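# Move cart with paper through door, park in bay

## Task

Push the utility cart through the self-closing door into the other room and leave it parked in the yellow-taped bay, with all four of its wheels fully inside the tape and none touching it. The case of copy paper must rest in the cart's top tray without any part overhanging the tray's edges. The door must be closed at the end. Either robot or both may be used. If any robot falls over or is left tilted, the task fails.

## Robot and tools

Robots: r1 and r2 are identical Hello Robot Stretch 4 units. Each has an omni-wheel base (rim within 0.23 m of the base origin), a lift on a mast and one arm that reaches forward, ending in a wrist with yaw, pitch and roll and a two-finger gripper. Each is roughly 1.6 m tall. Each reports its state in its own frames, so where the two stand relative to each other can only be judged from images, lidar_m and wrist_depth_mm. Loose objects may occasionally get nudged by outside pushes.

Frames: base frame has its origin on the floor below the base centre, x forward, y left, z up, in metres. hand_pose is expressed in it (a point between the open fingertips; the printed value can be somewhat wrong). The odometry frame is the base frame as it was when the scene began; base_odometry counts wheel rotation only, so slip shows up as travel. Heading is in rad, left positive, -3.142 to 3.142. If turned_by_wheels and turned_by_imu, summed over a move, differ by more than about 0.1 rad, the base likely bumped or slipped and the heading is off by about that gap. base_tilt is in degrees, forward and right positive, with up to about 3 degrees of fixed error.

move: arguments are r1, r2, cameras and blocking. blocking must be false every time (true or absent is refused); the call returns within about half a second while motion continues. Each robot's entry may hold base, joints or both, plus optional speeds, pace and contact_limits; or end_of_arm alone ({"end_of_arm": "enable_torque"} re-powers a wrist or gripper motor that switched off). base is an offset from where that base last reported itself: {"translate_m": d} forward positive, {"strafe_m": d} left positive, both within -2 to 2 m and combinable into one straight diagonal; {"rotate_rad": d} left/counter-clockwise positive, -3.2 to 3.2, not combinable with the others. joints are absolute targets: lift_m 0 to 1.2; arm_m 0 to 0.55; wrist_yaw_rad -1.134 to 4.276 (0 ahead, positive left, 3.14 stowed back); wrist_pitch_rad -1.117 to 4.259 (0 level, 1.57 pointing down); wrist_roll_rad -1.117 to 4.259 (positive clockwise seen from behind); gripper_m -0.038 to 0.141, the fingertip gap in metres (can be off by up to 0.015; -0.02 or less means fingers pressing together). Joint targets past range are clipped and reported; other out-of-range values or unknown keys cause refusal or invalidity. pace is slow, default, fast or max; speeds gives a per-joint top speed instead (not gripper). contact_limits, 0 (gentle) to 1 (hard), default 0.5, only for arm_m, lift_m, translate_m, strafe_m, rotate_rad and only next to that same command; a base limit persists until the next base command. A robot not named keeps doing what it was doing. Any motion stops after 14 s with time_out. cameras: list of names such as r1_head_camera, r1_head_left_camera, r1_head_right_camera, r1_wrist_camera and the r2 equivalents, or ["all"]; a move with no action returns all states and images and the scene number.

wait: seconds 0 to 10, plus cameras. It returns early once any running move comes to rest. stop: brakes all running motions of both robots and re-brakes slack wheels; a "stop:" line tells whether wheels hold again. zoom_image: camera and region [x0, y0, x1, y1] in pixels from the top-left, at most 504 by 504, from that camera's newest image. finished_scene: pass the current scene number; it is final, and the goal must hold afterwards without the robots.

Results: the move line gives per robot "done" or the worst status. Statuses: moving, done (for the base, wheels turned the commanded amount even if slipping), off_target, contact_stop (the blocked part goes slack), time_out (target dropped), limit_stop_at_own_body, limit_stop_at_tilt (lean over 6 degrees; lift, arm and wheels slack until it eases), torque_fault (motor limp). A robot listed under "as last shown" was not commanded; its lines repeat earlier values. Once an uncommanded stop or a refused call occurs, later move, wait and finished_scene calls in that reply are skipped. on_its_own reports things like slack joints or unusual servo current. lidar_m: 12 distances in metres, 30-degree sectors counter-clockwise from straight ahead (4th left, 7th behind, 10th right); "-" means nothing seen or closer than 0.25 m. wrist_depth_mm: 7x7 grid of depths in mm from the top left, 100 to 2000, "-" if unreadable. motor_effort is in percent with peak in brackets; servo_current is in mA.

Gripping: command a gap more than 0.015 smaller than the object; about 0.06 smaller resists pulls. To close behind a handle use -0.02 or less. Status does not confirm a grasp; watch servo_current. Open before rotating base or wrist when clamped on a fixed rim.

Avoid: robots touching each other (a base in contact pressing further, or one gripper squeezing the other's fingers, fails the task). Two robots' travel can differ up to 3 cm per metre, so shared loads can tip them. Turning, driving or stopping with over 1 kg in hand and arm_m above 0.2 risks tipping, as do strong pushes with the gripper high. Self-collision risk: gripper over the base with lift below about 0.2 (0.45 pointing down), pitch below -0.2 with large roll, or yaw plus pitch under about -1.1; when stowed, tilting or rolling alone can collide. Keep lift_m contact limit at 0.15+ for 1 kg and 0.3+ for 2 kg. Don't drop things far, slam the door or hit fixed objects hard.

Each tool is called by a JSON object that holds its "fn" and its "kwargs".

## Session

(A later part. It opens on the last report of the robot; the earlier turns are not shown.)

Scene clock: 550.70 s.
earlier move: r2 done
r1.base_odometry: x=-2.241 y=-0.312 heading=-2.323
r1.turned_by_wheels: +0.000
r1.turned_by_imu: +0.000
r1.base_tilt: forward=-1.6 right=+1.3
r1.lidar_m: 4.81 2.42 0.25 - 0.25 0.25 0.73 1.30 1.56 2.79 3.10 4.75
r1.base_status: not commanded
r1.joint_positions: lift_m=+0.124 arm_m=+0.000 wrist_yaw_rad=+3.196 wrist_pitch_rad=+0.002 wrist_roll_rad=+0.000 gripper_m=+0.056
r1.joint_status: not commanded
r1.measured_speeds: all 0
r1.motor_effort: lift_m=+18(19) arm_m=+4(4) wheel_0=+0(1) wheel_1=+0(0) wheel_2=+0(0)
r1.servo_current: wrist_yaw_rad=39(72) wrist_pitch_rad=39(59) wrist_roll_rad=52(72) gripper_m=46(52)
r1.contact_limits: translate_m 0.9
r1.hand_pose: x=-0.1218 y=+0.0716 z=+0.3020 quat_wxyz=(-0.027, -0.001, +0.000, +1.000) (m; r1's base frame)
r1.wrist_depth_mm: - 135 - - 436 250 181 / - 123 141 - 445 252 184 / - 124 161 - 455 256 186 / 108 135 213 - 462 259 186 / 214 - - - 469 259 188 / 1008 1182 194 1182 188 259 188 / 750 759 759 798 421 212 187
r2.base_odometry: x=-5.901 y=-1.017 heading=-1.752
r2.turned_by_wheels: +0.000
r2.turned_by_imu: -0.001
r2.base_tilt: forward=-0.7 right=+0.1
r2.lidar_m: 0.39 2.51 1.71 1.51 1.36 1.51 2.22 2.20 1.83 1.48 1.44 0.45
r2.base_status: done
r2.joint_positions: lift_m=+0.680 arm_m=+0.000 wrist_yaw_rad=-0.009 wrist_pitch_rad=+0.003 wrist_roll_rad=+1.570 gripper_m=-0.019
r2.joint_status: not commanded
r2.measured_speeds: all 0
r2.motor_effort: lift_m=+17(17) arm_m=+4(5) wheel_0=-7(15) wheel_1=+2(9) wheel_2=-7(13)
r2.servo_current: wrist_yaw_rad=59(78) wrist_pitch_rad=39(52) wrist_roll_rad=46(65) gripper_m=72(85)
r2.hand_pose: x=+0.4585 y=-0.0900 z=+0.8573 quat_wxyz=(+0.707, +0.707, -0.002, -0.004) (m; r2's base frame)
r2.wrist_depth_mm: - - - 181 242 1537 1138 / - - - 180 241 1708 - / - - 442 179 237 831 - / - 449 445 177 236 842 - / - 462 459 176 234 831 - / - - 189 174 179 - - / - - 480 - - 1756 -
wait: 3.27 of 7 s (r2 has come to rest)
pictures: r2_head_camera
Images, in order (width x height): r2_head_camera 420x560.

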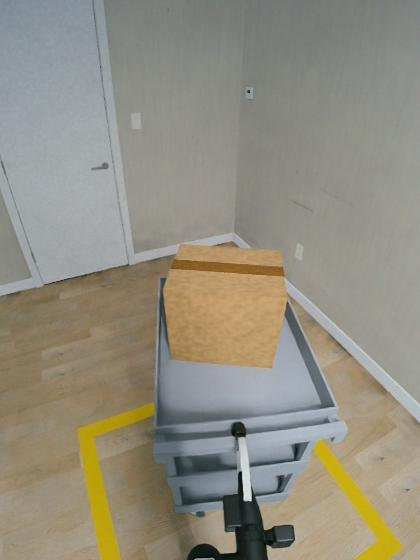

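{"fn": "move", "kwargs": {"blocking": false, "r2": {"base":{"strafe_m":-0.12},"pace":"slow"}}}

{"fn": "wait", "kwargs": {"seconds": 3}}

{"fn": "move", "kwargs": {"blocking": false, "r2": {"base":{"strafe_m":0.23},"pace":"slow"}}}

{"fn": "wait", "kwargs": {"seconds": 7}}

{"fn": "move", "kwargs": {"blocking": false, "r2": {"joints":{"gripper_m":0.12}}}}

{"fn": "wait", "kwargs": {"seconds": 3}}

{"fn": "move", "kwargs": {"blocking": false, "r2": {"base":{"translate_m":-0.4}}}}

{"fn": "wait", "kwargs": {"seconds": 5, "cameras": ["r2_head_camera","r2_head_left_camera","r2_head_right_camera"]}}

{"fn": "zoom_image", "kwargs": {"camera": "r2_head_camera", "region": [0, 250, 420, 560]}}

Scene clock: 562.03 s.
move: r2 moving
r1: as last shown
r1.lidar_m: 4.81 2.47 0.25 - 0.25 0.26 0.75 1.29 1.57 2.79 3.11 4.79
r1.servo_current: wrist_yaw_rad=52(78) wrist_pitch_rad=39(52) wrist_roll_rad=39(59) gripper_m=39(52)
r1.contact_limits: translate_m 0.9
r1.wrist_depth_mm: - 135 - - 436 251 181 / - 122 141 - 442 252 183 / - 124 161 - 459 256 186 / 108 136 212 - 459 258 187 / 214 - - - 466 259 188 / 1008 1205 194 1182 187 262 187 / 750 759 759 788 421 212 188
r2.base_odometry: x=-5.915 y=-1.014 heading=-1.752
r2.turned_by_wheels: +0.000
r2.turned_by_imu: +0.001
r2.base_tilt: forward=-0.7 right=+0.0
r2.lidar_m: 0.39 0.43 1.74 1.53 1.40 1.50 2.23 2.21 1.77 1.46 1.43 0.44
r2.base_status: strafe_m moving
r2.joint_positions: lift_m=+0.680 arm_m=+0.000 wrist_yaw_rad=-0.001 wrist_pitch_rad=+0.003 wrist_roll_rad=+1.570 gripper_m=-0.019
r2.joint_status: not commanded
r2.measured_speeds: translate_m=+0.000 strafe_m=-0.054 rotate_rad=-0.001 lift_m=+0.000 arm_m=+0.000 wrist_yaw_rad=+0.021 wrist_pitch_rad=+0.000 wrist_roll_rad=+0.000
r2.motor_effort: lift_m=+17(17) arm_m=+4(5) wheel_0=+9(12) wheel_1=-8(8) wheel_2=-1(5)
r2.servo_current: wrist_yaw_rad=52(59) wrist_pitch_rad=46(46) wrist_roll_rad=46(59) gripper_m=65(78)
r2.hand_pose: x=+0.4591 y=-0.0878 z=+0.8573 quat_wxyz=(+0.707, +0.707, +0.001, -0.002) (m; r2's base frame)
r2.wrist_depth_mm: - - - 178 239 1499 1138 / - - - 177 238 1708 - / - - 442 176 236 842 - / - 449 449 176 235 842 - / - 466 459 175 234 831 - / - - 187 174 180 - - / - - 488 - - 1661 -
pictures: none

Scene clock: 563.90 s.
earlier move: r2 done
r1.base_odometry: x=-2.241 y=-0.312 heading=-2.323
r1.turned_by_wheels: +0.000
r1.turned_by_imu: +0.000
r1.base_tilt: forward=-1.6 right=+1.2
r1.lidar_m: 4.82 2.43 0.25 - 0.25 0.26 0.72 1.27 1.56 2.78 3.09 4.74
r1.base_status: not commanded
r1.joint_positions: lift_m=+0.124 arm_m=+0.000 wrist_yaw_rad=+3.196 wrist_pitch_rad=+0.002 wrist_roll_rad=+0.000 gripper_m=+0.056
r1.joint_status: not commanded
r1.measured_speeds: all 0
r1.motor_effort: lift_m=+19(19) arm_m=+4(4) wheel_0=+0(1) wheel_1=+0(0) wheel_2=+0(0)
r1.servo_current: wrist_yaw_rad=59(78) wrist_pitch_rad=46(52) wrist_roll_rad=46(72) gripper_m=39(52)
r1.contact_limits: translate_m 0.9
r1.hand_pose: x=-0.1218 y=+0.0716 z=+0.3020 quat_wxyz=(-0.027, -0.001, +0.000, +1.000) (m; r1's base frame)
r1.wrist_depth_mm: - 134 - - 436 251 181 / - 123 141 - 449 253 183 / - 124 161 - 459 256 186 / 108 136 213 - 459 258 187 / 213 - - - 473 259 187 / 1025 1229 194 1182 187 260 188 / 750 750 750 809 418 213 187
r2.base_odometry: x=-6.019 y=-0.995 heading=-1.751
r2.turned_by_wheels: +0.000
r2.turned_by_imu: +0.001
r2.base_tilt: forward=-0.7 right=+0.1
r2.lidar_m: 0.37 0.38 1.87 1.64 1.49 1.62 2.22 2.17 1.68 1.34 1.32 0.44
r2.base_status: done
r2.joint_positions: lift_m=+0.680 arm_m=+0.000 wrist_yaw_rad=+0.006 wrist_pitch_rad=+0.003 wrist_roll_rad=+1.570 gripper_m=-0.019
r2.joint_status: not commanded
r2.measured_speeds: all 0
r2.motor_effort: lift_m=+17(17) arm_m=+4(5) wheel_0=+9(16) wheel_1=-3(8) wheel_2=+0(5)
r2.servo_current: wrist_yaw_rad=52(65) wrist_pitch_rad=39(46) wrist_roll_rad=52(59) gripper_m=72(85)
r2.hand_pose: x=+0.4597 y=-0.0858 z=+0.8573 quat_wxyz=(+0.707, +0.707, +0.003, +0.001) (m; r2's base frame)
r2.wrist_depth_mm: - - - 202 266 1430 1138 / - - - 195 257 1708 525 / - - - 247 250 809 - / - 452 449 185 244 842 - / - 455 452 180 237 842 - / - 459 188 174 181 - - / - - 462 - 226 - -
wait: 1.87 of 3 s (r2 has come to rest)
pictures: none

Scene clock: 564.40 s.
move: r2 moving
r1: as last shown
r1.base_tilt: forward=-1.6 right=+1.3
r1.lidar_m: 4.82 2.44 0.25 - 0.25 0.28 0.77 1.27 1.55 2.79 3.08 4.75
r1.motor_effort: lift_m=+19(19) arm_m=+4(4) wheel_0=+0(0) wheel_1=+0(0) wheel_2=+0(0)
r1.servo_current: wrist_yaw_rad=39(59) wrist_pitch_rad=39(46) wrist_roll_rad=33(65) gripper_m=39(46)
r1.contact_limits: translate_m 0.9
r1.wrist_depth_mm: - 134 - - 430 249 181 / - 123 141 - 445 253 184 / - 124 161 - 459 255 185 / 108 135 213 - 466 259 186 / 213 - - - 469 260 188 / 1025 1229 194 1205 188 262 188 / 750 750 759 798 418 212 188
r2.base_odometry: x=-6.005 y=-0.998 heading=-1.751
r2.turned_by_wheels: +0.000
r2.turned_by_imu: +0.000
r2.base_tilt: forward=-0.7 right=+0.1
r2.lidar_m: 0.37 0.36 1.84 1.63 1.48 1.59 2.20 2.16 1.73 1.37 1.35 0.45
r2.base_status: strafe_m moving
r2.joint_positions: lift_m=+0.680 arm_m=+0.000 wrist_yaw_rad=+0.003 wrist_pitch_rad=+0.003 wrist_roll_rad=+1.570 gripper_m=-0.019
r2.joint_status: not commanded
r2.measured_speeds: translate_m=+0.001 strafe_m=+0.056 rotate_rad=-0.003 lift_m=+0.000 arm_m=+0.000 wrist_yaw_rad=-0.016 wrist_pitch_rad=+0.000 wrist_roll_rad=+0.000
r2.motor_effort: lift_m=+17(18) arm_m=+4(4) wheel_0=-7(9) wheel_1=+7(9) wheel_2=+1(1)
r2.servo_current: wrist_yaw_rad=59(59) wrist_pitch_rad=46(46) wrist_roll_rad=46(59) gripper_m=72(85)
r2.hand_pose: x=+0.4595 y=-0.0865 z=+0.8573 quat_wxyz=(+0.707, +0.707, +0.002, +0.000) (m; r2's base frame)
r2.wrist_depth_mm: - - - 204 267 1430 1160 / - - - 197 258 1661 488 / - - - 249 251 798 - / - 455 452 186 245 854 - / - 455 455 181 237 842 - / - 455 188 174 180 - - / - - 459 - - - -
pictures: none

Scene clock: 567.37 s.
earlier move: r2 done
r1.base_odometry: x=-2.241 y=-0.312 heading=-2.323
r1.turned_by_wheels: +0.000
r1.turned_by_imu: +0.000
r1.base_tilt: forward=-1.6 right=+1.3
r1.lidar_m: 4.83 2.45 0.25 - 0.25 0.26 0.77 1.29 1.54 2.79 3.10 4.77
r1.base_status: not commanded
r1.joint_positions: lift_m=+0.124 arm_m=+0.000 wrist_yaw_rad=+3.196 wrist_pitch_rad=+0.002 wrist_roll_rad=+0.000 gripper_m=+0.056
r1.joint_status: not commanded
r1.measured_speeds: all 0
r1.motor_effort: lift_m=+18(19) arm_m=+4(4) wheel_0=+0(1) wheel_1=+0(0) wheel_2=+0(0)
r1.servo_current: wrist_yaw_rad=46(65) wrist_pitch_rad=52(52) wrist_roll_rad=52(65) gripper_m=39(52)
r1.contact_limits: translate_m 0.9
r1.hand_pose: x=-0.1218 y=+0.0716 z=+0.3020 quat_wxyz=(-0.027, -0.001, +0.000, +1.000) (m; r1's base frame)
r1.wrist_depth_mm: - 135 - - 433 250 182 / - 123 141 - 442 253 183 / - 124 161 - 452 256 186 / 108 135 213 - 462 257 186 / 214 - - - 469 259 187 / 1025 1229 194 1205 187 260 188 / 750 750 759 778 418 212 188
r2.base_odometry: x=-5.793 y=-1.037 heading=-1.752
r2.turned_by_wheels: -0.001
r2.turned_by_imu: -0.001
r2.base_tilt: forward=-0.6 right=+0.1
r2.lidar_m: 0.40 2.48 1.58 1.40 1.31 1.37 2.16 2.24 1.99 1.57 1.54 0.43
r2.base_status: done
r2.joint_positions: lift_m=+0.680 arm_m=+0.000 wrist_yaw_rad=-0.006 wrist_pitch_rad=+0.003 wrist_roll_rad=+1.570 gripper_m=-0.019
r2.joint_status: not commanded
r2.measured_speeds: all 0
r2.motor_effort: lift_m=+17(18) arm_m=+4(4) wheel_0=-9(16) wheel_1=+2(9) wheel_2=-1(2)
r2.servo_current: wrist_yaw_rad=52(72) wrist_pitch_rad=39(46) wrist_roll_rad=52(59) gripper_m=72(85)
r2.hand_pose: x=+0.4587 y=-0.0891 z=+0.8573 quat_wxyz=(+0.707, +0.707, -0.001, -0.003) (m; r2's base frame)
r2.wrist_depth_mm: - - - 160 216 1537 - / - - 415 162 220 - - / - 430 427 165 224 - - / - 462 445 168 227 - - / - - 477 171 232 - - / - - 189 174 178 1921 - / - - - - - 1618 492
wait: 2.97 of 7 s (r2 has come to rest)
pictures: none

Scene clock: 567.87 s.
move: r2 moving
r1: as last shown
r1.lidar_m: 4.82 2.43 0.25 - 0.25 0.27 0.75 1.29 1.54 2.79 3.10 4.75
r1.motor_effort: lift_m=+19(19) arm_m=+4(4) wheel_0=+0(1) wheel_1=+0(0) wheel_2=+0(0)
r1.servo_current: wrist_yaw_rad=33(65) wrist_pitch_rad=39(52) wrist_roll_rad=59(65) gripper_m=46(46)
r1.contact_limits: translate_m 0.9
r1.wrist_depth_mm: - 135 - - 433 251 182 / - 123 141 - 442 253 184 / - 124 161 - 455 255 185 / 108 135 213 - 459 258 186 / 214 - - - 469 259 188 / 1008 1229 194 1205 187 262 188 / 750 750 732 788 418 212 187
r2.base_odometry: x=-5.793 y=-1.037 heading=-1.752
r2.turned_by_wheels: +0.000
r2.turned_by_imu: +0.000
r2.base_tilt: forward=-0.7 right=+0.1
r2.lidar_m: 0.41 2.47 1.62 1.40 1.31 1.38 2.12 2.24 1.99 1.58 1.54 0.43
r2.base_status: not commanded
r2.joint_positions: lift_m=+0.680 arm_m=+0.000 wrist_yaw_rad=-0.006 wrist_pitch_rad=+0.003 wrist_roll_rad=+1.570 gripper_m=+0.005
r2.joint_status: gripper_m moving
r2.measured_speeds: all 0
r2.motor_effort: lift_m=+17(17) arm_m=+4(5) wheel_0=-7(9) wheel_1=+1(2) wheel_2=+0(1)
r2.servo_current: wrist_yaw_rad=52(59) wrist_pitch_rad=39(46) wrist_roll_rad=39(59) gripper_m=91(98)
r2.hand_pose: x=+0.4587 y=-0.0891 z=+0.8573 quat_wxyz=(+0.707, +0.707, -0.001, -0.003) (m; r2's base frame)
r2.wrist_depth_mm: - - - 163 219 1661 - / - - 418 165 222 - - / - 436 433 168 227 - - / - 459 452 171 231 831 - / - - 477 174 235 842 - / - - 190 178 181 1756 - / - - - - 242 1537 496
pictures: none

Scene clock: 569.53 s.
earlier move: r2 done
r1.base_odometry: x=-2.241 y=-0.312 heading=-2.323
r1.turned_by_wheels: +0.000
r1.turned_by_imu: +0.000
r1.base_tilt: forward=-1.6 right=+1.3
r1.lidar_m: 4.83 2.45 0.25 - 0.25 0.27 0.77 1.27 1.54 2.79 3.08 4.74
r1.base_status: not commanded
r1.joint_positions: lift_m=+0.124 arm_m=+0.000 wrist_yaw_rad=+3.196 wrist_pitch_rad=+0.002 wrist_roll_rad=+0.000 gripper_m=+0.056
r1.joint_status: not commanded
r1.measured_speeds: all 0
r1.motor_effort: lift_m=+18(19) arm_m=+3(4) wheel_0=+0(1) wheel_1=+0(0) wheel_2=+0(0)
r1.servo_current: wrist_yaw_rad=20(65) wrist_pitch_rad=39(52) wrist_roll_rad=65(65) gripper_m=39(46)
r1.contact_limits: translate_m 0.9
r1.hand_pose: x=-0.1218 y=+0.0716 z=+0.3020 quat_wxyz=(-0.027, -0.001, +0.000, +1.000) (m; r1's base frame)
r1.wrist_depth_mm: - 135 - - 436 251 181 / - 123 141 - 445 253 183 / - 124 161 - 455 256 185 / 108 135 213 - 462 258 186 / 214 - - - 473 260 188 / 1025 1205 194 1182 188 260 188 / 741 759 759 798 421 211 188
r2.base_odometry: x=-5.793 y=-1.037 heading=-1.751
r2.turned_by_wheels: +0.000
r2.turned_by_imu: +0.000
r2.base_tilt: forward=-0.7 right=+0.1
r2.lidar_m: 0.41 2.46 1.59 1.40 1.32 1.37 2.14 2.23 1.96 1.57 1.56 0.43
r2.base_status: not commanded
r2.joint_positions: lift_m=+0.680 arm_m=+0.000 wrist_yaw_rad=-0.006 wrist_pitch_rad=+0.003 wrist_roll_rad=+1.570 gripper_m=+0.120
r2.joint_status: all done
r2.measured_speeds: all 0
r2.motor_effort: lift_m=+17(17) arm_m=+4(5) wheel_0=-4(9) wheel_1=+2(2) wheel_2=-1(1)
r2.servo_current: wrist_yaw_rad=52(72) wrist_pitch_rad=39(46) wrist_roll_rad=59(59) gripper_m=59(130)
r2.hand_pose: x=+0.4587 y=-0.0891 z=+0.8573 quat_wxyz=(+0.707, +0.707, -0.001, -0.003) (m; r2's base frame)
r2.wrist_depth_mm: - - - 164 220 1576 - / - - 421 166 224 - - / - 436 436 169 229 - - / - 462 452 172 231 820 - / - - 480 176 236 854 - / - - 190 179 182 1808 - / - - - - 132 1618 496
wait: 1.67 of 3 s (r2 has come to rest)
pictures: none

Scene clock: 570.03 s.
move: r2 moving
r1: as last shown
r1.lidar_m: 4.80 2.44 0.25 - 0.25 0.27 0.75 1.28 1.57 2.81 3.08 4.75
r1.motor_effort: lift_m=+18(19) arm_m=+4(4) wheel_0=+0(1) wheel_1=+0(0) wheel_2=+0(0)
r1.servo_current: wrist_yaw_rad=46(65) wrist_pitch_rad=46(46) wrist_roll_rad=33(65) gripper_m=39(46)
r1.contact_limits: translate_m 0.9
r1.wrist_depth_mm: - 134 - - 430 250 181 / - 123 141 - 442 253 183 / - 124 161 - 455 255 186 / 108 135 213 - 462 258 187 / 213 - - - 466 259 189 / 1008 1205 194 1205 188 260 188 / 750 750 759 788 421 211 187
r2.base_odometry: x=-5.787 y=-1.006 heading=-1.752
r2.turned_by_wheels: +0.000
r2.turned_by_imu: +0.000
r2.base_tilt: forward=-0.7 right=+0.1
r2.lidar_m: 0.43 2.48 1.60 1.41 1.32 1.35 2.10 2.23 1.98 1.59 1.56 0.44
r2.base_status: translate_m moving
r2.joint_positions: lift_m=+0.680 arm_m=+0.000 wrist_yaw_rad=-0.003 wrist_pitch_rad=+0.003 wrist_roll_rad=+1.570 gripper_m=+0.120
r2.joint_status: not commanded
r2.measured_speeds: translate_m=-0.121 strafe_m=+0.000 rotate_rad=-0.002 lift_m=+0.000 arm_m=+0.000 wrist_yaw_rad=+0.000 wrist_pitch_rad=+0.000 wrist_roll_rad=+0.000
r2.motor_effort: lift_m=+17(17) arm_m=+4(4) wheel_0=-11(11) wheel_1=-6(8) wheel_2=+12(12)
r2.servo_current: wrist_yaw_rad=46(65) wrist_pitch_rad=39(46) wrist_roll_rad=46(59) gripper_m=39(59)
r2.hand_pose: x=+0.4590 y=-0.0882 z=+0.8573 quat_wxyz=(+0.707, +0.707, +0.000, -0.002) (m; r2's base frame)
r2.wrist_depth_mm: - - - 185 241 1618 - / - - 439 188 246 820 - / - 466 455 193 251 831 - / - - 480 254 256 854 - / - - 504 200 259 - - / - - 200 204 197 549 - / - - - - - 1708 488
pictures: none

Scene clock: 572.37 s.
earlier move: r2 done
r1.base_odometry: x=-2.241 y=-0.312 heading=-2.323
r1.turned_by_wheels: +0.000
r1.turned_by_imu: +0.000
r1.base_tilt: forward=-1.6 right=+1.3
r1.lidar_m: 4.80 2.44 0.25 - 0.25 0.25 0.74 1.27 1.57 2.78 3.09 4.75
r1.base_status: not commanded
r1.joint_positions: lift_m=+0.124 arm_m=+0.000 wrist_yaw_rad=+3.196 wrist_pitch_rad=+0.002 wrist_roll_rad=+0.000 gripper_m=+0.056
r1.joint_status: not commanded
r1.measured_speeds: all 0
r1.motor_effort: lift_m=+18(19) arm_m=+3(4) wheel_0=+0(1) wheel_1=+0(0) wheel_2=+0(0)
r1.servo_current: wrist_yaw_rad=52(72) wrist_pitch_rad=39(46) wrist_roll_rad=52(65) gripper_m=46(52)
r1.contact_limits: translate_m 0.9
r1.hand_pose: x=-0.1218 y=+0.0716 z=+0.3020 quat_wxyz=(-0.027, -0.001, +0.000, +1.000) (m; r1's base frame)
r1.wrist_depth_mm: - 135 - - 433 250 181 / - 123 141 - 445 252 183 / - 124 161 - 455 255 185 / 108 135 213 - 462 257 187 / 213 - - - 469 260 188 / 1025 1255 193 1182 187 262 188 / 750 750 759 788 418 212 187
r2.base_odometry: x=-5.721 y=-0.643 heading=-1.752
r2.turned_by_wheels: +0.000
r2.turned_by_imu: +0.000
r2.base_tilt: forward=-0.7 right=+0.0
r2.lidar_m: 0.80 2.82 1.50 2.15 1.09 1.21 1.85 1.88 2.06 1.74 1.69 0.83
r2.base_status: done
r2.joint_positions: lift_m=+0.680 arm_m=+0.000 wrist_yaw_rad=-0.003 wrist_pitch_rad=+0.003 wrist_roll_rad=+1.570 gripper_m=+0.120
r2.joint_status: not commanded
r2.measured_speeds: all 0
r2.motor_effort: lift_m=+17(17) arm_m=+4(5) wheel_0=-2(11) wheel_1=-4(9) wheel_2=+3(14)
r2.servo_current: wrist_yaw_rad=46(65) wrist_pitch_rad=39(46) wrist_roll_rad=33(59) gripper_m=52(59)
r2.hand_pose: x=+0.4590 y=-0.0882 z=+0.8573 quat_wxyz=(+0.707, +0.707, +0.000, -0.002) (m; r2's base frame)
r2.wrist_depth_mm: - - - - - 1661 1255 / - - - 609 - 615 931 / - - 931 615 - 621 - / - - 866 634 - 627 - / - - 904 647 - 647 - / - - 198 647 200 647 1255 / - - - - - 1756 1255
wait: 2.33 of 5 s (r2 has come to rest)
pictures: r2_head_camera, r2_head_left_camera, r2_head_right_camera
Images, in order (width x height): r2_head_camera 420x560, r2_head_left_camera 420x672, r2_head_right_camera 420x672.

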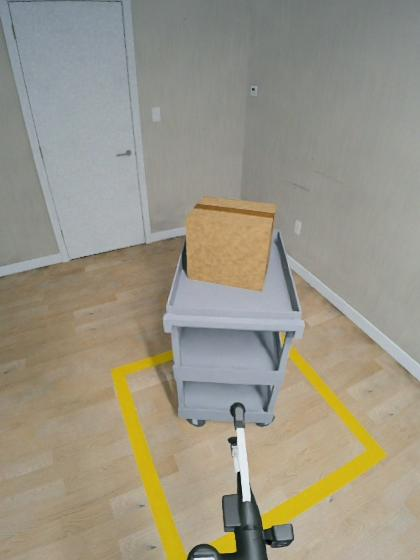

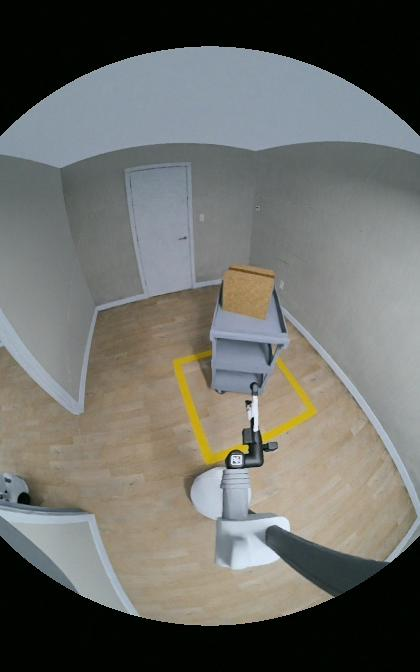

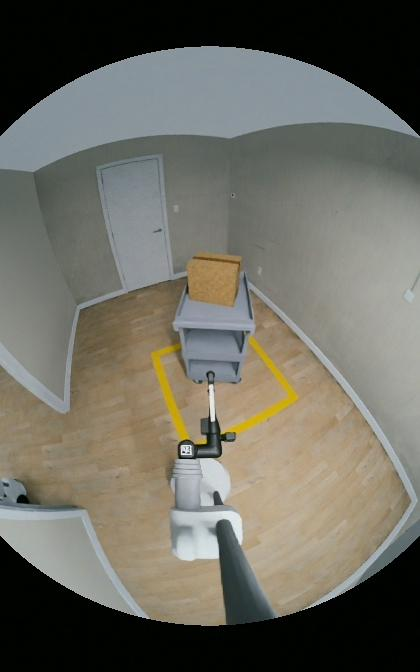

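Scaled by 1.200 from the camera's 420x560 image, which has a finer 1200x1600 frame.

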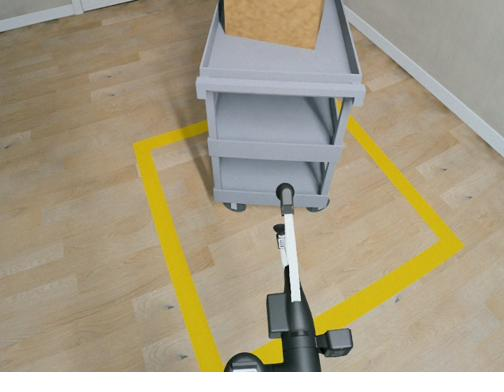

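{"fn": "move", "kwargs": {"blocking": false, "r2": {"base":{"translate_m":0.405},"contact_limits":{"translate_m":0.3}}}}

{"fn": "wait", "kwargs": {"seconds": 5}}

{"fn": "move", "kwargs": {"blocking": false, "r2": {"joints":{"gripper_m":-0.02}}}}

{"fn": "wait", "kwargs": {"seconds": 4}}

{"fn": "move", "kwargs": {"blocking": false, "r2": {"base":{"translate_m":-0.14},"pace":"slow"}}}

{"fn": "wait", "kwargs": {"seconds": 4}}

{"fn": "move", "kwargs": {"blocking": false, "r2": {"joints":{"gripper_m":0.12}}}}

{"fn": "wait", "kwargs": {"seconds": 3}}

{"fn": "move", "kwargs": {"blocking": false, "r2": {"base":{"translate_m":-0.45}}}}

{"fn": "wait", "kwargs": {"seconds": 5, "cameras": ["r2_head_camera"]}}

{"fn": "zoom_image", "kwargs": {"camera": "r2_head_camera", "region": [80, 180, 400, 500]}}

Scene clock: 586.87 s.
move: r2 moving
r1: as last shown
r1.lidar_m: 4.81 2.46 0.25 - 0.25 0.26 0.76 1.28 1.56 2.80 3.09 4.78
r1.motor_effort: lift_m=+19(19) arm_m=+4(4) wheel_0=+0(1) wheel_1=+0(0) wheel_2=+0(0)
r1.servo_current: wrist_yaw_rad=52(59) wrist_pitch_rad=46(52) wrist_roll_rad=39(65) gripper_m=46(46)
r1.contact_limits: translate_m 0.9
r1.wrist_depth_mm: - 135 - - 433 249 181 / - 123 141 - 445 254 183 / - 124 160 - 455 255 186 / 108 135 213 - 459 258 186 / 214 - - - 469 262 189 / 1008 1229 193 1182 187 260 188 / 741 750 750 788 421 212 188
r2.base_odometry: x=-5.726 y=-0.674 heading=-1.752
r2.turned_by_wheels: +0.000
r2.turned_by_imu: +0.001
r2.base_tilt: forward=-0.7 right=+0.1
r2.lidar_m: 0.76 2.81 1.45 4.75 1.09 1.21 1.89 1.90 2.11 1.71 1.68 0.77
r2.base_status: translate_m moving
r2.joint_positions: lift_m=+0.680 arm_m=+0.000 wrist_yaw_rad=-0.003 wrist_pitch_rad=+0.003 wrist_roll_rad=+1.570 gripper_m=+0.120
r2.joint_status: not commanded
r2.measured_speeds: translate_m=+0.122 strafe_m=+0.000 rotate_rad=-0.003 lift_m=+0.000 arm_m=+0.000 wrist_yaw_rad=+0.000 wrist_pitch_rad=+0.000 wrist_roll_rad=+0.000
r2.motor_effort: lift_m=+17(17) arm_m=+4(4) wheel_0=+9(10) wheel_1=+7(8) wheel_2=-13(13)
r2.servo_current: wrist_yaw_rad=46(52) wrist_pitch_rad=46(46) wrist_roll_rad=52(59) gripper_m=52(59)
r2.contact_limits: translate_m 0.3
r2.hand_pose: x=+0.4590 y=-0.0882 z=+0.8573 quat_wxyz=(+0.707, +0.707, +0.000, -0.002) (m; r2's base frame)
r2.wrist_depth_mm: - - - - - 1661 1205 / - - - 574 - 580 580 / - - 891 591 - 585 - / - - 831 597 - 603 - / - - 878 615 - 615 - / - - 198 621 198 621 1205 / - - - - - 1708 1182
pictures: none

Scene clock: 589.20 s.
earlier move: r2 done
r1.base_odometry: x=-2.241 y=-0.312 heading=-2.323
r1.turned_by_wheels: +0.000
r1.turned_by_imu: +0.000
r1.base_tilt: forward=-1.6 right=+1.2
r1.lidar_m: 4.81 2.44 0.25 - 0.25 0.27 0.75 1.28 1.55 2.80 3.09 4.78
r1.base_status: not commanded
r1.joint_positions: lift_m=+0.124 arm_m=+0.000 wrist_yaw_rad=+3.196 wrist_pitch_rad=+0.002 wrist_roll_rad=+0.000 gripper_m=+0.056
r1.joint_status: not commanded
r1.measured_speeds: all 0
r1.motor_effort: lift_m=+18(19) arm_m=+4(4) wheel_0=+0(1) wheel_1=+0(0) wheel_2=+0(0)
r1.servo_current: wrist_yaw_rad=46(65) wrist_pitch_rad=39(52) wrist_roll_rad=46(65) gripper_m=39(52)
r1.contact_limits: translate_m 0.9
r1.hand_pose: x=-0.1218 y=+0.0716 z=+0.3020 quat_wxyz=(-0.027, -0.001, +0.000, +1.000) (m; r1's base frame)
r1.wrist_depth_mm: - 135 - - 433 250 181 / - 123 141 - 442 251 184 / - 124 160 - 452 256 185 / 108 135 213 - 459 258 187 / 213 - - - 469 259 188 / 1008 1182 193 1182 189 263 188 / 759 750 759 788 421 211 188
r2.base_odometry: x=-5.793 y=-1.042 heading=-1.751
r2.turned_by_wheels: +0.000
r2.turned_by_imu: +0.001
r2.base_tilt: forward=-0.7 right=+0.1
r2.lidar_m: 0.41 2.46 1.57 1.41 1.32 1.40 2.17 2.25 1.96 1.57 1.54 0.40
r2.base_status: done
r2.joint_positions: lift_m=+0.680 arm_m=+0.000 wrist_yaw_rad=-0.003 wrist_pitch_rad=+0.003 wrist_roll_rad=+1.570 gripper_m=+0.120
r2.joint_status: not commanded
r2.measured_speeds: all 0
r2.motor_effort: lift_m=+17(17) arm_m=+4(4) wheel_0=+3(11) wheel_1=+4(9) wheel_2=-3(14)
r2.servo_current: wrist_yaw_rad=59(59) wrist_pitch_rad=46(52) wrist_roll_rad=39(59) gripper_m=46(59)
r2.contact_limits: translate_m 0.3
r2.hand_pose: x=+0.4590 y=-0.0882 z=+0.8573 quat_wxyz=(+0.707, +0.707, +0.000, -0.002) (m; r2's base frame)
r2.wrist_depth_mm: - - - 156 212 1576 - / - 413 415 159 216 - - / - 427 427 162 221 - - / - 455 449 165 224 831 - / - - 477 169 229 831 - / - - 200 170 213 211 - / - - - - - 1708 484
wait: 2.33 of 5 s (r2 has come to rest)
pictures: none

Scene clock: 589.70 s.
move: r2 moving
r1: as last shown
r1.lidar_m: 4.83 2.45 0.25 - 0.25 0.28 0.76 1.28 1.58 2.80 3.07 4.75
r1.motor_effort: lift_m=+18(19) arm_m=+4(4) wheel_0=+0(1) wheel_1=+0(1) wheel_2=+0(0)
r1.servo_current: wrist_yaw_rad=52(59) wrist_pitch_rad=39(46) wrist_roll_rad=46(59) gripper_m=39(46)
r1.contact_limits: translate_m 0.9
r1.wrist_depth_mm: - 135 - - 433 250 182 / - 123 141 - 445 254 183 / - 124 161 - 452 257 186 / 108 135 213 - 462 257 188 / 213 - - - 469 259 188 / 1025 1205 194 1229 187 262 189 / 759 759 759 798 415 212 188
r2.base_odometry: x=-5.793 y=-1.042 heading=-1.751
r2.turned_by_wheels: +0.000
r2.turned_by_imu: +0.000
r2.base_tilt: forward=-0.7 right=+0.1
r2.lidar_m: 0.40 2.48 1.59 1.37 1.31 1.38 2.14 2.24 1.96 1.58 1.55 0.39
r2.base_status: not commanded
r2.joint_positions: lift_m=+0.680 arm_m=+0.000 wrist_yaw_rad=-0.003 wrist_pitch_rad=+0.003 wrist_roll_rad=+1.570 gripper_m=+0.106
r2.joint_status: gripper_m moving
r2.measured_speeds: all 0
r2.motor_effort: lift_m=+17(17) arm_m=+4(5) wheel_0=+3(3) wheel_1=+4(4) wheel_2=-3(3)
r2.servo_current: wrist_yaw_rad=59(59) wrist_pitch_rad=46(46) wrist_roll_rad=39(52) gripper_m=137(137)
r2.contact_limits: translate_m 0.3
r2.hand_pose: x=+0.4590 y=-0.0882 z=+0.8573 quat_wxyz=(+0.707, +0.707, +0.000, -0.002) (m; r2's base frame)
r2.wrist_depth_mm: - - - 156 213 1464 - / - 410 413 158 217 809 - / - 427 424 162 220 809 - / - 452 445 166 226 842 - / - 484 469 168 229 - - / - - 197 171 195 517 - / - - - - - 1708 480
pictures: none

Scene clock: 591.37 s.
earlier move: r2 done
r1.base_odometry: x=-2.241 y=-0.312 heading=-2.323
r1.turned_by_wheels: +0.000
r1.turned_by_imu: +0.000
r1.base_tilt: forward=-1.6 right=+1.2
r1.lidar_m: 4.79 2.42 0.25 - 0.25 0.27 0.74 1.29 1.57 2.77 3.07 4.78
r1.base_status: not commanded
r1.joint_positions: lift_m=+0.124 arm_m=+0.000 wrist_yaw_rad=+3.196 wrist_pitch_rad=+0.002 wrist_roll_rad=+0.000 gripper_m=+0.056
r1.joint_status: not commanded
r1.measured_speeds: all 0
r1.motor_effort: lift_m=+19(19) arm_m=+4(4) wheel_0=+0(1) wheel_1=+0(1) wheel_2=+0(0)
r1.servo_current: wrist_yaw_rad=46(72) wrist_pitch_rad=39(46) wrist_roll_rad=52(65) gripper_m=39(46)
r1.contact_limits: translate_m 0.9
r1.hand_pose: x=-0.1218 y=+0.0716 z=+0.3020 quat_wxyz=(-0.027, -0.001, +0.000, +1.000) (m; r1's base frame)
r1.wrist_depth_mm: - 135 - - 433 251 182 / - 123 141 - 442 253 183 / - 124 161 - 452 257 186 / 108 135 213 - 466 257 187 / 214 - - - 469 259 187 / 1042 1205 194 1182 188 260 188 / 750 759 750 778 421 213 187
r2.base_odometry: x=-5.793 y=-1.042 heading=-1.751
r2.turned_by_wheels: +0.000
r2.turned_by_imu: +0.000
r2.base_tilt: forward=-0.6 right=+0.1
r2.lidar_m: 0.40 2.46 1.60 1.39 1.31 1.36 2.13 2.24 1.94 1.56 1.54 0.43
r2.base_status: not commanded
r2.joint_positions: lift_m=+0.680 arm_m=+0.000 wrist_yaw_rad=-0.002 wrist_pitch_rad=+0.003 wrist_roll_rad=+1.570 gripper_m=-0.018
r2.joint_status: all done
r2.measured_speeds: all 0
r2.motor_effort: lift_m=+19(19) arm_m=+4(5) wheel_0=+0(3) wheel_1=-1(4) wheel_2=+2(4)
r2.servo_current: wrist_yaw_rad=46(59) wrist_pitch_rad=46(72) wrist_roll_rad=33(65) gripper_m=150(338)
r2.contact_limits: translate_m 0.3
r2.hand_pose: x=+0.4591 y=-0.0879 z=+0.8571 quat_wxyz=(+0.707, +0.707, +0.001, -0.002) (m; r2's base frame)
r2.wrist_depth_mm: - - - 155 211 1499 - / - 462 415 158 215 788 - / - 433 430 161 219 809 - / - - 449 165 224 778 - / - - 477 169 229 - - / - - 186 172 181 - - / - - - - - 1618 477
wait: 1.67 of 4 s (r2 has come to rest)
pictures: none

Scene clock: 591.87 s.
move: r2 moving
r1: as last shown
r1.base_tilt: forward=-1.6 right=+1.3
r1.lidar_m: 4.83 2.45 0.25 - 0.25 0.27 0.76 1.28 1.55 2.81 3.07 4.79
r1.motor_effort: lift_m=+18(19) arm_m=+4(4) wheel_0=+0(1) wheel_1=+0(0) wheel_2=+0(0)
r1.servo_current: wrist_yaw_rad=52(65) wrist_pitch_rad=39(46) wrist_roll_rad=46(59) gripper_m=39(46)
r1.contact_limits: translate_m 0.9
r1.wrist_depth_mm: - 135 - - 433 251 181 / - 123 141 - 442 254 184 / - 124 161 - 455 255 185 / 108 135 213 - 462 257 186 / 213 - - - 469 259 187 / 1025 1205 193 1182 187 259 188 / 750 759 750 798 421 212 188
r2.base_odometry: x=-5.791 y=-1.030 heading=-1.751
r2.turned_by_wheels: +0.000
r2.turned_by_imu: +0.000
r2.base_tilt: forward=-0.7 right=+0.1
r2.lidar_m: 0.41 2.48 1.60 1.40 1.30 1.36 2.15 2.23 1.95 1.57 1.55 0.42
r2.base_status: translate_m moving
r2.joint_positions: lift_m=+0.680 arm_m=+0.000 wrist_yaw_rad=+0.001 wrist_pitch_rad=+0.003 wrist_roll_rad=+1.570 gripper_m=-0.018
r2.joint_status: not commanded
r2.measured_speeds: translate_m=-0.045 strafe_m=-0.001 rotate_rad=+0.006 lift_m=+0.000 arm_m=+0.000 wrist_yaw_rad=+0.004 wrist_pitch_rad=+0.000 wrist_roll_rad=+0.000
r2.motor_effort: lift_m=+19(19) arm_m=-3(4) wheel_0=-10(11) wheel_1=-9(9) wheel_2=+17(17)
r2.servo_current: wrist_yaw_rad=33(52) wrist_pitch_rad=46(46) wrist_roll_rad=52(59) gripper_m=130(150)
r2.hand_pose: x=+0.4594 y=-0.0871 z=+0.8571 quat_wxyz=(+0.707, +0.707, +0.002, -0.001) (m; r2's base frame)
r2.wrist_depth_mm: - - - 160 217 707 - / - 415 415 163 220 - - / - 433 430 167 225 820 - / - 462 455 229 231 842 - / - - 484 175 236 - - / - - 188 178 181 1863 - / - - - - - 1618 477
pictures: none

Scene clock: 594.03 s.
earlier move: r2 done
r1.base_odometry: x=-2.241 y=-0.312 heading=-2.323
r1.turned_by_wheels: +0.000
r1.turned_by_imu: +0.000
r1.base_tilt: forward=-1.6 right=+1.3
r1.lidar_m: 4.81 2.43 0.25 - 0.25 0.28 0.78 1.28 1.54 2.78 3.07 4.77
r1.base_status: not commanded
r1.joint_positions: lift_m=+0.124 arm_m=+0.000 wrist_yaw_rad=+3.196 wrist_pitch_rad=+0.002 wrist_roll_rad=+0.000 gripper_m=+0.056
r1.joint_status: not commanded
r1.measured_speeds: all 0
r1.motor_effort: lift_m=+18(19) arm_m=+4(4) wheel_0=+0(1) wheel_1=+0(0) wheel_2=+0(0)
r1.servo_current: wrist_yaw_rad=65(65) wrist_pitch_rad=33(46) wrist_roll_rad=26(65) gripper_m=46(46)
r1.contact_limits: translate_m 0.9
r1.hand_pose: x=-0.1218 y=+0.0716 z=+0.3020 quat_wxyz=(-0.027, -0.001, +0.000, +1.000) (m; r1's base frame)
r1.wrist_depth_mm: - 135 - - 436 250 182 / - 123 141 - 442 253 183 / - 124 161 - 452 256 185 / 108 135 213 - 462 258 187 / 213 - - - 469 260 188 / 1008 1205 194 1182 188 259 187 / 750 759 759 778 418 211 187
r2.base_odometry: x=-5.768 y=-0.904 heading=-1.751
r2.turned_by_wheels: +0.000
r2.turned_by_imu: +0.001
r2.base_tilt: forward=-0.6 right=+0.0
r2.lidar_m: 0.40 0.45 1.54 1.44 1.22 1.31 2.03 2.13 2.01 1.62 1.58 0.42
r2.base_status: done
r2.joint_positions: lift_m=+0.680 arm_m=+0.000 wrist_yaw_rad=+0.006 wrist_pitch_rad=+0.003 wrist_roll_rad=+1.570 gripper_m=-0.019
r2.joint_status: not commanded
r2.measured_speeds: all 0
r2.motor_effort: lift_m=+19(19) arm_m=-4(4) wheel_0=+0(12) wheel_1=-5(10) wheel_2=+10(17)
r2.servo_current: wrist_yaw_rad=46(65) wrist_pitch_rad=46(52) wrist_roll_rad=39(65) gripper_m=98(150)
r2.hand_pose: x=+0.4598 y=-0.0857 z=+0.8571 quat_wxyz=(+0.707, +0.707, +0.003, +0.001) (m; r2's base frame)
r2.wrist_depth_mm: - - - 159 216 1661 - / - - 477 162 220 - - / - 433 433 166 224 820 - / - 462 455 228 229 831 - / - - 477 173 234 - - / - - 189 176 180 1863 - / - - - - 244 1576 484
wait: 2.17 of 4 s (r2 has come to rest)
pictures: none

Scene clock: 594.53 s.
move: r2 moving
r1: as last shown
r1.lidar_m: 4.81 2.43 0.25 - 0.25 0.28 0.76 1.27 1.56 2.78 3.10 4.75
r1.servo_current: wrist_yaw_rad=78(78) wrist_pitch_rad=39(46) wrist_roll_rad=26(65) gripper_m=39(46)
r1.contact_limits: translate_m 0.9
r1.wrist_depth_mm: - 134 - - 439 249 182 / - 123 141 - 445 253 183 / - 124 161 - 452 256 185 / 108 135 213 - 459 258 187 / 213 - - - 466 258 188 / 1008 1205 195 1205 189 259 187 / 750 759 759 788 421 211 189
r2.base_odometry: x=-5.768 y=-0.904 heading=-1.751
r2.turned_by_wheels: +0.000
r2.turned_by_imu: +0.000
r2.base_tilt: forward=-0.7 right=+0.1
r2.lidar_m: 0.39 0.47 1.54 1.41 1.21 1.31 2.04 2.13 2.02 1.61 1.58 0.43
r2.base_status: not commanded
r2.joint_positions: lift_m=+0.680 arm_m=+0.000 wrist_yaw_rad=+0.006 wrist_pitch_rad=+0.003 wrist_roll_rad=+1.570 gripper_m=+0.005
r2.joint_status: gripper_m moving
r2.measured_speeds: all 0
r2.motor_effort: lift_m=+19(19) arm_m=-4(4) wheel_0=+0(1) wheel_1=-5(5) wheel_2=+8(11)
r2.servo_current: wrist_yaw_rad=52(59) wrist_pitch_rad=46(46) wrist_roll_rad=39(52) gripper_m=117(117)
r2.hand_pose: x=+0.4598 y=-0.0857 z=+0.8571 quat_wxyz=(+0.707, +0.707, +0.003, +0.001) (m; r2's base frame)
r2.wrist_depth_mm: - - - 161 218 1537 - / - - 559 164 222 788 - / - 433 430 167 226 820 - / - 459 452 228 231 820 - / - - 477 174 235 - - / - - 191 177 181 1863 - / - - - - - 1499 477
pictures: none

Scene clock: 596.20 s.
earlier move: r2 done
r1.base_odometry: x=-2.241 y=-0.312 heading=-2.323
r1.turned_by_wheels: +0.000
r1.turned_by_imu: +0.000
r1.base_tilt: forward=-1.6 right=+1.3
r1.lidar_m: 4.83 2.44 0.25 - 0.25 0.29 0.75 1.29 1.60 2.79 3.09 4.74
r1.base_status: not commanded
r1.joint_positions: lift_m=+0.124 arm_m=+0.000 wrist_yaw_rad=+3.196 wrist_pitch_rad=+0.002 wrist_roll_rad=+0.000 gripper_m=+0.056
r1.joint_status: not commanded
r1.measured_speeds: all 0
r1.motor_effort: lift_m=+18(19) arm_m=+4(4) wheel_0=+0(1) wheel_1=+0(0) wheel_2=+0(0)
r1.servo_current: wrist_yaw_rad=39(78) wrist_pitch_rad=39(52) wrist_roll_rad=59(72) gripper_m=46(46)
r1.contact_limits: translate_m 0.9
r1.hand_pose: x=-0.1218 y=+0.0716 z=+0.3020 quat_wxyz=(-0.027, -0.001, +0.000, +1.000) (m; r1's base frame)
r1.wrist_depth_mm: - 135 - - 439 251 182 / - 123 141 - 442 253 184 / - 124 161 - 452 257 185 / 108 135 213 - 459 258 187 / 213 - - - 469 259 188 / 1008 1229 193 1182 188 259 188 / 750 750 759 788 424 212 188
r2.base_odometry: x=-5.768 y=-0.904 heading=-1.751
r2.turned_by_wheels: +0.000
r2.turned_by_imu: +0.000
r2.base_tilt: forward=-0.7 right=+0.0
r2.lidar_m: 0.41 2.59 1.52 1.43 1.23 1.32 2.06 2.13 2.00 1.61 1.59 0.44
r2.base_status: not commanded
r2.joint_positions: lift_m=+0.680 arm_m=+0.000 wrist_yaw_rad=+0.003 wrist_pitch_rad=+0.003 wrist_roll_rad=+1.570 gripper_m=+0.120
r2.joint_status: all done
r2.measured_speeds: all 0
r2.motor_effort: lift_m=+19(19) arm_m=-3(4) wheel_0=+0(1) wheel_1=-5(5) wheel_2=+5(11)
r2.servo_current: wrist_yaw_rad=52(65) wrist_pitch_rad=46(46) wrist_roll_rad=39(65) gripper_m=59(117)
r2.hand_pose: x=+0.4596 y=-0.0866 z=+0.8572 quat_wxyz=(+0.707, +0.707, +0.002, +0.000) (m; r2's base frame)
r2.wrist_depth_mm: - - - 171 228 1618 - / - - - 230 233 798 - / - 442 433 178 236 820 - / - 469 466 181 241 842 - / - - 484 185 245 842 - / - - 200 186 201 549 - / - - - - - 1756 488
wait: 1.67 of 3 s (r2 has come to rest)
pictures: none

Scene clock: 596.70 s.
move: r2 moving
r1: as last shown
r1.lidar_m: 4.81 2.45 0.25 - 0.25 0.26 0.76 1.28 1.57 2.78 3.07 4.76
r1.motor_effort: lift_m=+18(19) arm_m=+3(4) wheel_0=+0(1) wheel_1=+0(0) wheel_2=+0(0)
r1.servo_current: wrist_yaw_rad=46(72) wrist_pitch_rad=39(46) wrist_roll_rad=52(52) gripper_m=39(46)
r1.contact_limits: translate_m 0.9
r1.wrist_depth_mm: - 135 - - 436 251 182 / - 123 141 - 442 253 183 / - 124 161 - 452 257 186 / 108 136 213 - 462 258 186 / 213 - - - 469 260 187 / 991 1229 193 1160 189 259 188 / 759 759 750 788 421 212 187
r2.base_odometry: x=-5.763 y=-0.873 heading=-1.752
r2.turned_by_wheels: +0.000
r2.turned_by_imu: +0.000
r2.base_tilt: forward=-0.7 right=+0.1
r2.lidar_m: 0.46 2.63 1.53 1.42 1.20 1.32 2.04 2.09 2.05 1.64 1.59 0.47
r2.base_status: translate_m moving
r2.joint_positions: lift_m=+0.680 arm_m=+0.000 wrist_yaw_rad=+0.003 wrist_pitch_rad=+0.003 wrist_roll_rad=+1.570 gripper_m=+0.120
r2.joint_status: not commanded
r2.measured_speeds: translate_m=-0.123 strafe_m=+0.001 rotate_rad=+0.004 lift_m=+0.000 arm_m=+0.000 wrist_yaw_rad=+0.000 wrist_pitch_rad=+0.000 wrist_roll_rad=+0.000
r2.motor_effort: lift_m=+19(19) arm_m=-4(4) wheel_0=-7(10) wheel_1=-9(9) wheel_2=+12(13)
r2.servo_current: wrist_yaw_rad=46(52) wrist_pitch_rad=46(46) wrist_roll_rad=33(52) gripper_m=52(52)
r2.hand_pose: x=+0.4596 y=-0.0866 z=+0.8572 quat_wxyz=(+0.707, +0.707, +0.002, +0.000) (m; r2's base frame)
r2.wrist_depth_mm: - - - 196 254 1661 - / - - - 256 258 809 - / - 473 462 263 264 854 - / - - 484 265 270 842 - / - - 512 271 273 - - / - - 200 216 197 554 - / - - - - - 1708 488
pictures: none

Scene clock: 599.20 s.
earlier move: r2 done
r1.base_odometry: x=-2.241 y=-0.312 heading=-2.323
r1.turned_by_wheels: +0.000
r1.turned_by_imu: +0.000
r1.base_tilt: forward=-1.5 right=+1.3
r1.lidar_m: 4.83 2.43 0.25 - 0.25 0.28 0.76 1.27 1.57 2.80 3.11 4.82
r1.base_status: not commanded
r1.joint_positions: lift_m=+0.124 arm_m=+0.000 wrist_yaw_rad=+3.196 wrist_pitch_rad=+0.002 wrist_roll_rad=+0.000 gripper_m=+0.056
r1.joint_status: not commanded
r1.measured_speeds: all 0
r1.motor_effort: lift_m=+18(19) arm_m=+4(4) wheel_0=+0(1) wheel_1=+0(0) wheel_2=+0(0)
r1.servo_current: wrist_yaw_rad=52(72) wrist_pitch_rad=46(46) wrist_roll_rad=52(65) gripper_m=39(46)
r1.contact_limits: translate_m 0.9
r1.hand_pose: x=-0.1218 y=+0.0716 z=+0.3020 quat_wxyz=(-0.027, -0.001, +0.000, +1.000) (m; r1's base frame)
r1.wrist_depth_mm: - 134 - - 433 250 182 / - 123 141 - 439 254 183 / - 124 161 - 449 256 185 / 108 135 212 - 459 257 186 / 213 - - - 466 259 187 / 1008 1229 194 1205 188 262 188 / 741 750 750 788 418 212 189
r2.base_odometry: x=-5.687 y=-0.462 heading=-1.752
r2.turned_by_wheels: +0.000
r2.turned_by_imu: +0.000
r2.base_tilt: forward=-0.7 right=+0.0
r2.lidar_m: 0.86 2.69 1.56 1.04 1.02 1.14 1.73 1.70 1.85 1.77 1.77 0.88
r2.base_status: done
r2.joint_positions: lift_m=+0.680 arm_m=+0.000 wrist_yaw_rad=+0.003 wrist_pitch_rad=+0.003 wrist_roll_rad=+1.570 gripper_m=+0.120
r2.joint_status: not commanded
r2.measured_speeds: all 0
r2.motor_effort: lift_m=+18(19) arm_m=-4(4) wheel_0=-2(11) wheel_1=-4(9) wheel_2=+3(13)
r2.servo_current: wrist_yaw_rad=59(59) wrist_pitch_rad=39(46) wrist_roll_rad=52(65) gripper_m=52(59)
r2.hand_pose: x=+0.4595 y=-0.0866 z=+0.8572 quat_wxyz=(+0.707, +0.707, +0.002, +0.000) (m; r2's base frame)
r2.wrist_depth_mm: - - - - - 1618 1160 / - - - - - 960 1118 / - - - 878 - 676 - / - - 946 891 - 683 - / - - 960 917 - 715 - / - - 198 707 214 1464 1205 / - - - - - 1756 1205
wait: 2.50 of 5 s (r2 has come to rest)
pictures: r2_head_camera
Images, in order (width x height): r2_head_camera 420x560.

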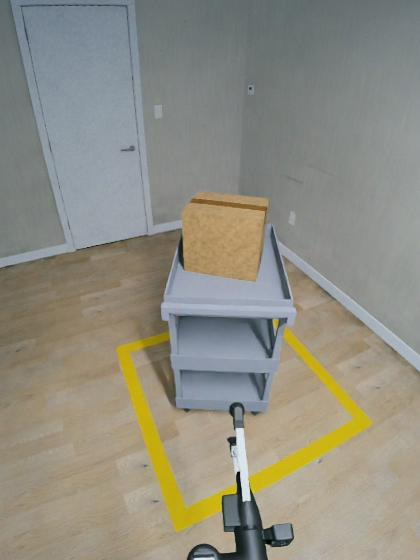

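Scaled by 1.575 from the camera's 420x560 image, which has a finer 1200x1600 frame.

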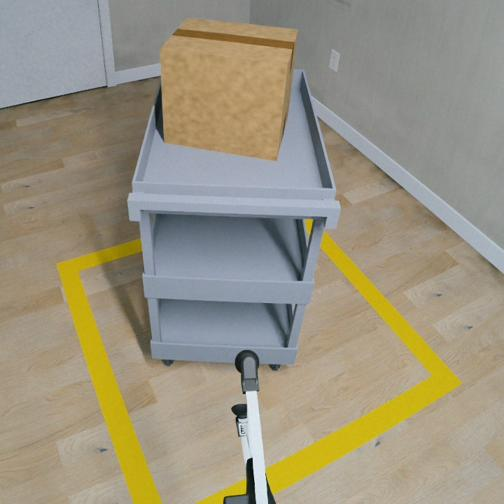

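{"fn": "move", "kwargs": {"blocking": false, "r1": {"base":{"translate_m":0.6,"strafe_m":-0.2},"contact_limits":{"translate_m":0.9},"pace":"slow"}, "r2": {"base":{"strafe_m":0.75}}}}

{"fn": "wait", "kwargs": {"seconds": 9}}

{"fn": "wait", "kwargs": {"seconds": 9, "cameras": ["r2_head_camera","r2_head_left_camera","r1_head_camera","r1_head_left_camera"]}}

{"fn": "zoom_image", "kwargs": {"camera": "r2_head_camera", "region": [150, 150, 420, 450]}}

Scene clock: 616.67 s.
move: r1 moving; r2 moving
r1.base_odometry: x=-2.253 y=-0.318 heading=-2.323
r1.turned_by_wheels: +0.000
r1.turned_by_imu: +0.000
r1.base_tilt: forward=-1.6 right=+1.3
r1.lidar_m: 4.82 2.42 0.25 - 0.25 0.28 0.81 1.28 1.61 2.78 3.11 4.76
r1.base_status: translate_m moving; strafe_m moving
r1.joint_positions: lift_m=+0.124 arm_m=+0.000 wrist_yaw_rad=+3.196 wrist_pitch_rad=+0.002 wrist_roll_rad=+0.000 gripper_m=+0.056
r1.joint_status: not commanded
r1.measured_speeds: translate_m=+0.049 strafe_m=-0.017 rotate_rad=-0.001 lift_m=+0.000 arm_m=+0.000 wrist_yaw_rad=+0.000 wrist_pitch_rad=+0.000 wrist_roll_rad=+0.000
r1.motor_effort: lift_m=+19(19) arm_m=+4(4) wheel_0=+4(6) wheel_1=+6(8) wheel_2=-6(6)
r1.servo_current: wrist_yaw_rad=33(65) wrist_pitch_rad=46(46) wrist_roll_rad=46(59) gripper_m=39(46)
r1.contact_limits: translate_m 0.9
r1.hand_pose: x=-0.1218 y=+0.0716 z=+0.3020 quat_wxyz=(-0.027, -0.001, +0.000, +1.000) (m; r1's base frame)
r1.wrist_depth_mm: - 134 - - 439 251 182 / - 123 141 - 449 256 185 / - 124 160 - 462 257 186 / 108 136 213 - 469 259 187 / 213 - - - 480 262 189 / 1008 1205 193 1205 187 263 189 / 741 768 759 798 430 213 189
r2.base_odometry: x=-5.652 y=-0.468 heading=-1.751
r2.turned_by_wheels: +0.000
r2.turned_by_imu: +0.001
r2.base_tilt: forward=-0.6 right=+0.1
r2.lidar_m: 0.85 2.64 1.53 1.02 0.99 1.10 1.72 1.71 1.88 1.82 1.78 0.89
r2.base_status: strafe_m moving
r2.joint_positions: lift_m=+0.680 arm_m=+0.000 wrist_yaw_rad=+0.003 wrist_pitch_rad=+0.003 wrist_roll_rad=+1.570 gripper_m=+0.120
r2.joint_status: not commanded
r2.measured_speeds: translate_m=-0.001 strafe_m=+0.139 rotate_rad=+0.008 lift_m=+0.000 arm_m=+0.000 wrist_yaw_rad=+0.000 wrist_pitch_rad=+0.000 wrist_roll_rad=+0.000
r2.motor_effort: lift_m=+18(19) arm_m=-4(4) wheel_0=-9(11) wheel_1=+13(13) wheel_2=+0(2)
r2.servo_current: wrist_yaw_rad=52(52) wrist_pitch_rad=39(46) wrist_roll_rad=52(52) gripper_m=52(52)
r2.hand_pose: x=+0.4595 y=-0.0866 z=+0.8572 quat_wxyz=(+0.707, +0.707, +0.002, +0.000) (m; r2's base frame)
r2.wrist_depth_mm: - - - - - 1708 1098 / - - - - - 676 1160 / - - - 878 - 676 - / - - 946 904 - 691 - / - - - 946 - 707 - / - - 198 661 196 1397 1182 / - - - - - 1708 1182
pictures: none

Scene clock: 620.00 s.
earlier move: r1 moving; r2 done
r1.base_odometry: x=-2.536 y=-0.472 heading=-2.323
r1.turned_by_wheels: +0.000
r1.turned_by_imu: -0.001
r1.base_tilt: forward=-1.6 right=+1.3
r1.lidar_m: 4.56 2.49 2.01 1.97 1.53 0.25 2.70 1.49 2.12 2.75 2.99 4.60
r1.base_status: translate_m moving; strafe_m moving
r1.joint_positions: lift_m=+0.124 arm_m=+0.000 wrist_yaw_rad=+3.196 wrist_pitch_rad=+0.002 wrist_roll_rad=+0.000 gripper_m=+0.056
r1.joint_status: not commanded
r1.measured_speeds: translate_m=+0.094 strafe_m=-0.030 rotate_rad=+0.005 lift_m=+0.000 arm_m=+0.000 wrist_yaw_rad=+0.000 wrist_pitch_rad=+0.000 wrist_roll_rad=+0.000
r1.motor_effort: lift_m=+18(19) arm_m=+4(4) wheel_0=+4(7) wheel_1=+5(10) wheel_2=-5(7)
r1.servo_current: wrist_yaw_rad=59(72) wrist_pitch_rad=39(52) wrist_roll_rad=46(72) gripper_m=39(46)
r1.contact_limits: translate_m 0.9
r1.hand_pose: x=-0.1218 y=+0.0716 z=+0.3020 quat_wxyz=(-0.027, -0.001, +0.000, +1.000) (m; r1's base frame)
r1.wrist_depth_mm: - 135 - 334 - - - / - 121 142 319 - - - / - 125 165 307 - - - / 109 135 211 310 539 - - / 137 1708 - 312 525 - - / 226 1205 194 310 187 1025 1008 / 759 750 750 153 723 750 759
r2.base_odometry: x=-4.950 y=-0.597 heading=-1.752
r2.turned_by_wheels: +0.000
r2.turned_by_imu: +0.000
r2.base_tilt: forward=-0.7 right=+0.1
r2.lidar_m: 2.80 0.96 0.95 1.67 0.35 0.36 0.58 1.99 2.17 2.47 1.21 1.09
r2.base_status: done
r2.joint_positions: lift_m=+0.680 arm_m=+0.000 wrist_yaw_rad=+0.003 wrist_pitch_rad=+0.003 wrist_roll_rad=+1.570 gripper_m=+0.120
r2.joint_status: not commanded
r2.measured_speeds: all 0
r2.motor_effort: lift_m=+18(19) arm_m=-3(4) wheel_0=-3(13) wheel_1=+2(13) wheel_2=+0(2)
r2.servo_current: wrist_yaw_rad=39(65) wrist_pitch_rad=39(52) wrist_roll_rad=33(59) gripper_m=52(65)
r2.hand_pose: x=+0.4595 y=-0.0866 z=+0.8572 quat_wxyz=(+0.707, +0.707, +0.002, +0.000) (m; r2's base frame)
r2.wrist_depth_mm: - - - - - 1808 1138 / - - - - - 1708 1138 / - - - - - 1708 1182 / - - - - - 1756 1229 / - - - - - 1576 1205 / - - 198 - 200 1537 1205 / - - - - - 1756 1182
wait: 3.33 of 9 s (r2 has come to rest)
pictures: none

Scene clock: 623.73 s.
earlier move: r1 done
r1.base_odometry: x=-2.797 y=-0.613 heading=-2.323
r1.turned_by_wheels: +0.000
r1.turned_by_imu: -0.001
r1.base_tilt: forward=-1.6 right=+1.3
r1.lidar_m: 4.26 2.56 2.05 2.04 1.88 1.51 1.38 1.39 2.65 2.70 2.98 4.31
r1.base_status: done
r1.joint_positions: lift_m=+0.124 arm_m=+0.000 wrist_yaw_rad=+3.196 wrist_pitch_rad=+0.002 wrist_roll_rad=+0.000 gripper_m=+0.056
r1.joint_status: not commanded
r1.measured_speeds: all 0
r1.motor_effort: lift_m=+18(19) arm_m=+4(4) wheel_0=+3(8) wheel_1=+2(10) wheel_2=-3(7)
r1.servo_current: wrist_yaw_rad=52(72) wrist_pitch_rad=46(52) wrist_roll_rad=52(72) gripper_m=46(52)
r1.contact_limits: translate_m 0.9
r1.hand_pose: x=-0.1218 y=+0.0716 z=+0.3020 quat_wxyz=(-0.027, -0.001, +0.000, +1.000) (m; r1's base frame)
r1.wrist_depth_mm: - 134 - - - - - / - 121 135 - - - - / - 125 165 - - - - / 109 135 197 - - - - / 214 - - - - - - / 1025 1205 194 1205 188 1118 1098 / 759 750 759 788 778 759 750
r2.base_odometry: x=-4.950 y=-0.597 heading=-1.752
r2.turned_by_wheels: +0.000
r2.turned_by_imu: +0.001
r2.base_tilt: forward=-0.7 right=+0.1
r2.lidar_m: 2.78 0.95 0.74 0.46 0.35 0.35 0.60 2.00 2.18 2.49 1.24 1.09
r2.base_status: done
r2.joint_positions: lift_m=+0.680 arm_m=+0.000 wrist_yaw_rad=+0.003 wrist_pitch_rad=+0.003 wrist_roll_rad=+1.570 gripper_m=+0.120
r2.joint_status: not commanded
r2.measured_speeds: all 0
r2.motor_effort: lift_m=+19(19) arm_m=-3(4) wheel_0=-3(13) wheel_1=+2(13) wheel_2=+0(2)
r2.servo_current: wrist_yaw_rad=52(65) wrist_pitch_rad=33(52) wrist_roll_rad=39(65) gripper_m=59(65)
r2.hand_pose: x=+0.4595 y=-0.0866 z=+0.8572 quat_wxyz=(+0.707, +0.707, +0.002, +0.000) (m; r2's base frame)
r2.wrist_depth_mm: - - - - - 1808 1160 / - - - - - 1708 1138 / - - - - - 1708 1182 / - - - - - 1708 1205 / - - - - - 1618 1205 / - - 198 - 200 1499 1205 / - - - - - 1756 1182
wait: 3.73 of 9 s (r1 has come to rest)
pictures: r1_head_camera, r1_head_left_camera, r2_head_camera, r2_head_left_camera
Images, in order (width x height): r1_head_camera 420x560, r1_head_left_camera 420x672, r2_head_camera 420x560, r2_head_left_camera 420x672.

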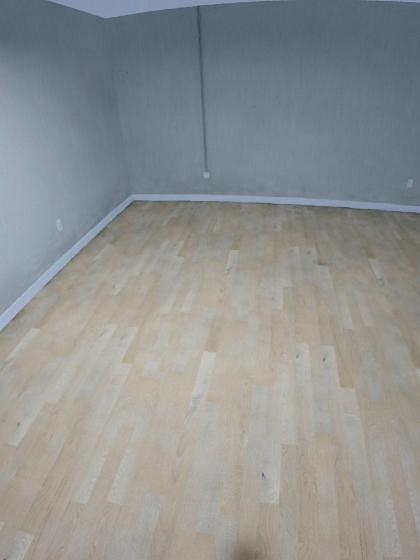

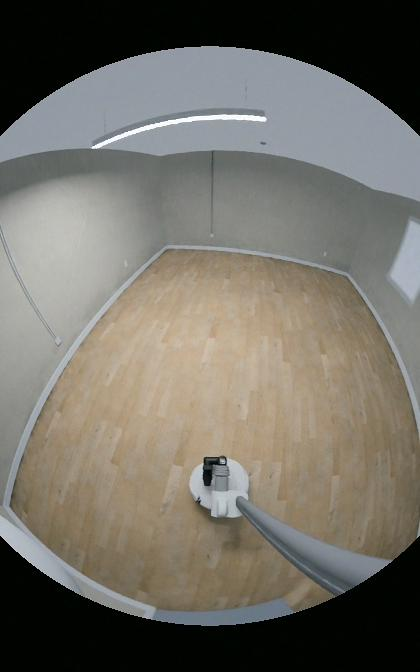

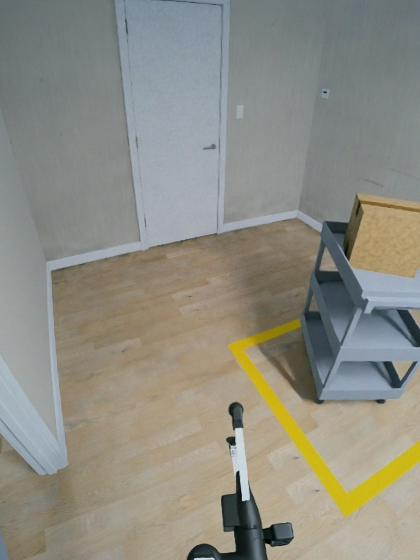

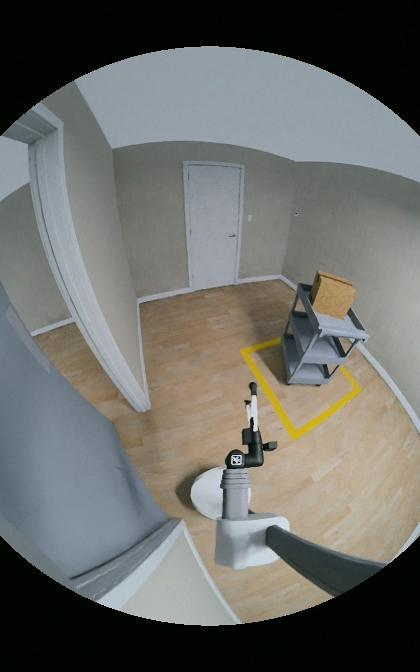

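Scaled by 1.680 from the camera's 420x560 image, which has a finer 1200x1600 frame.

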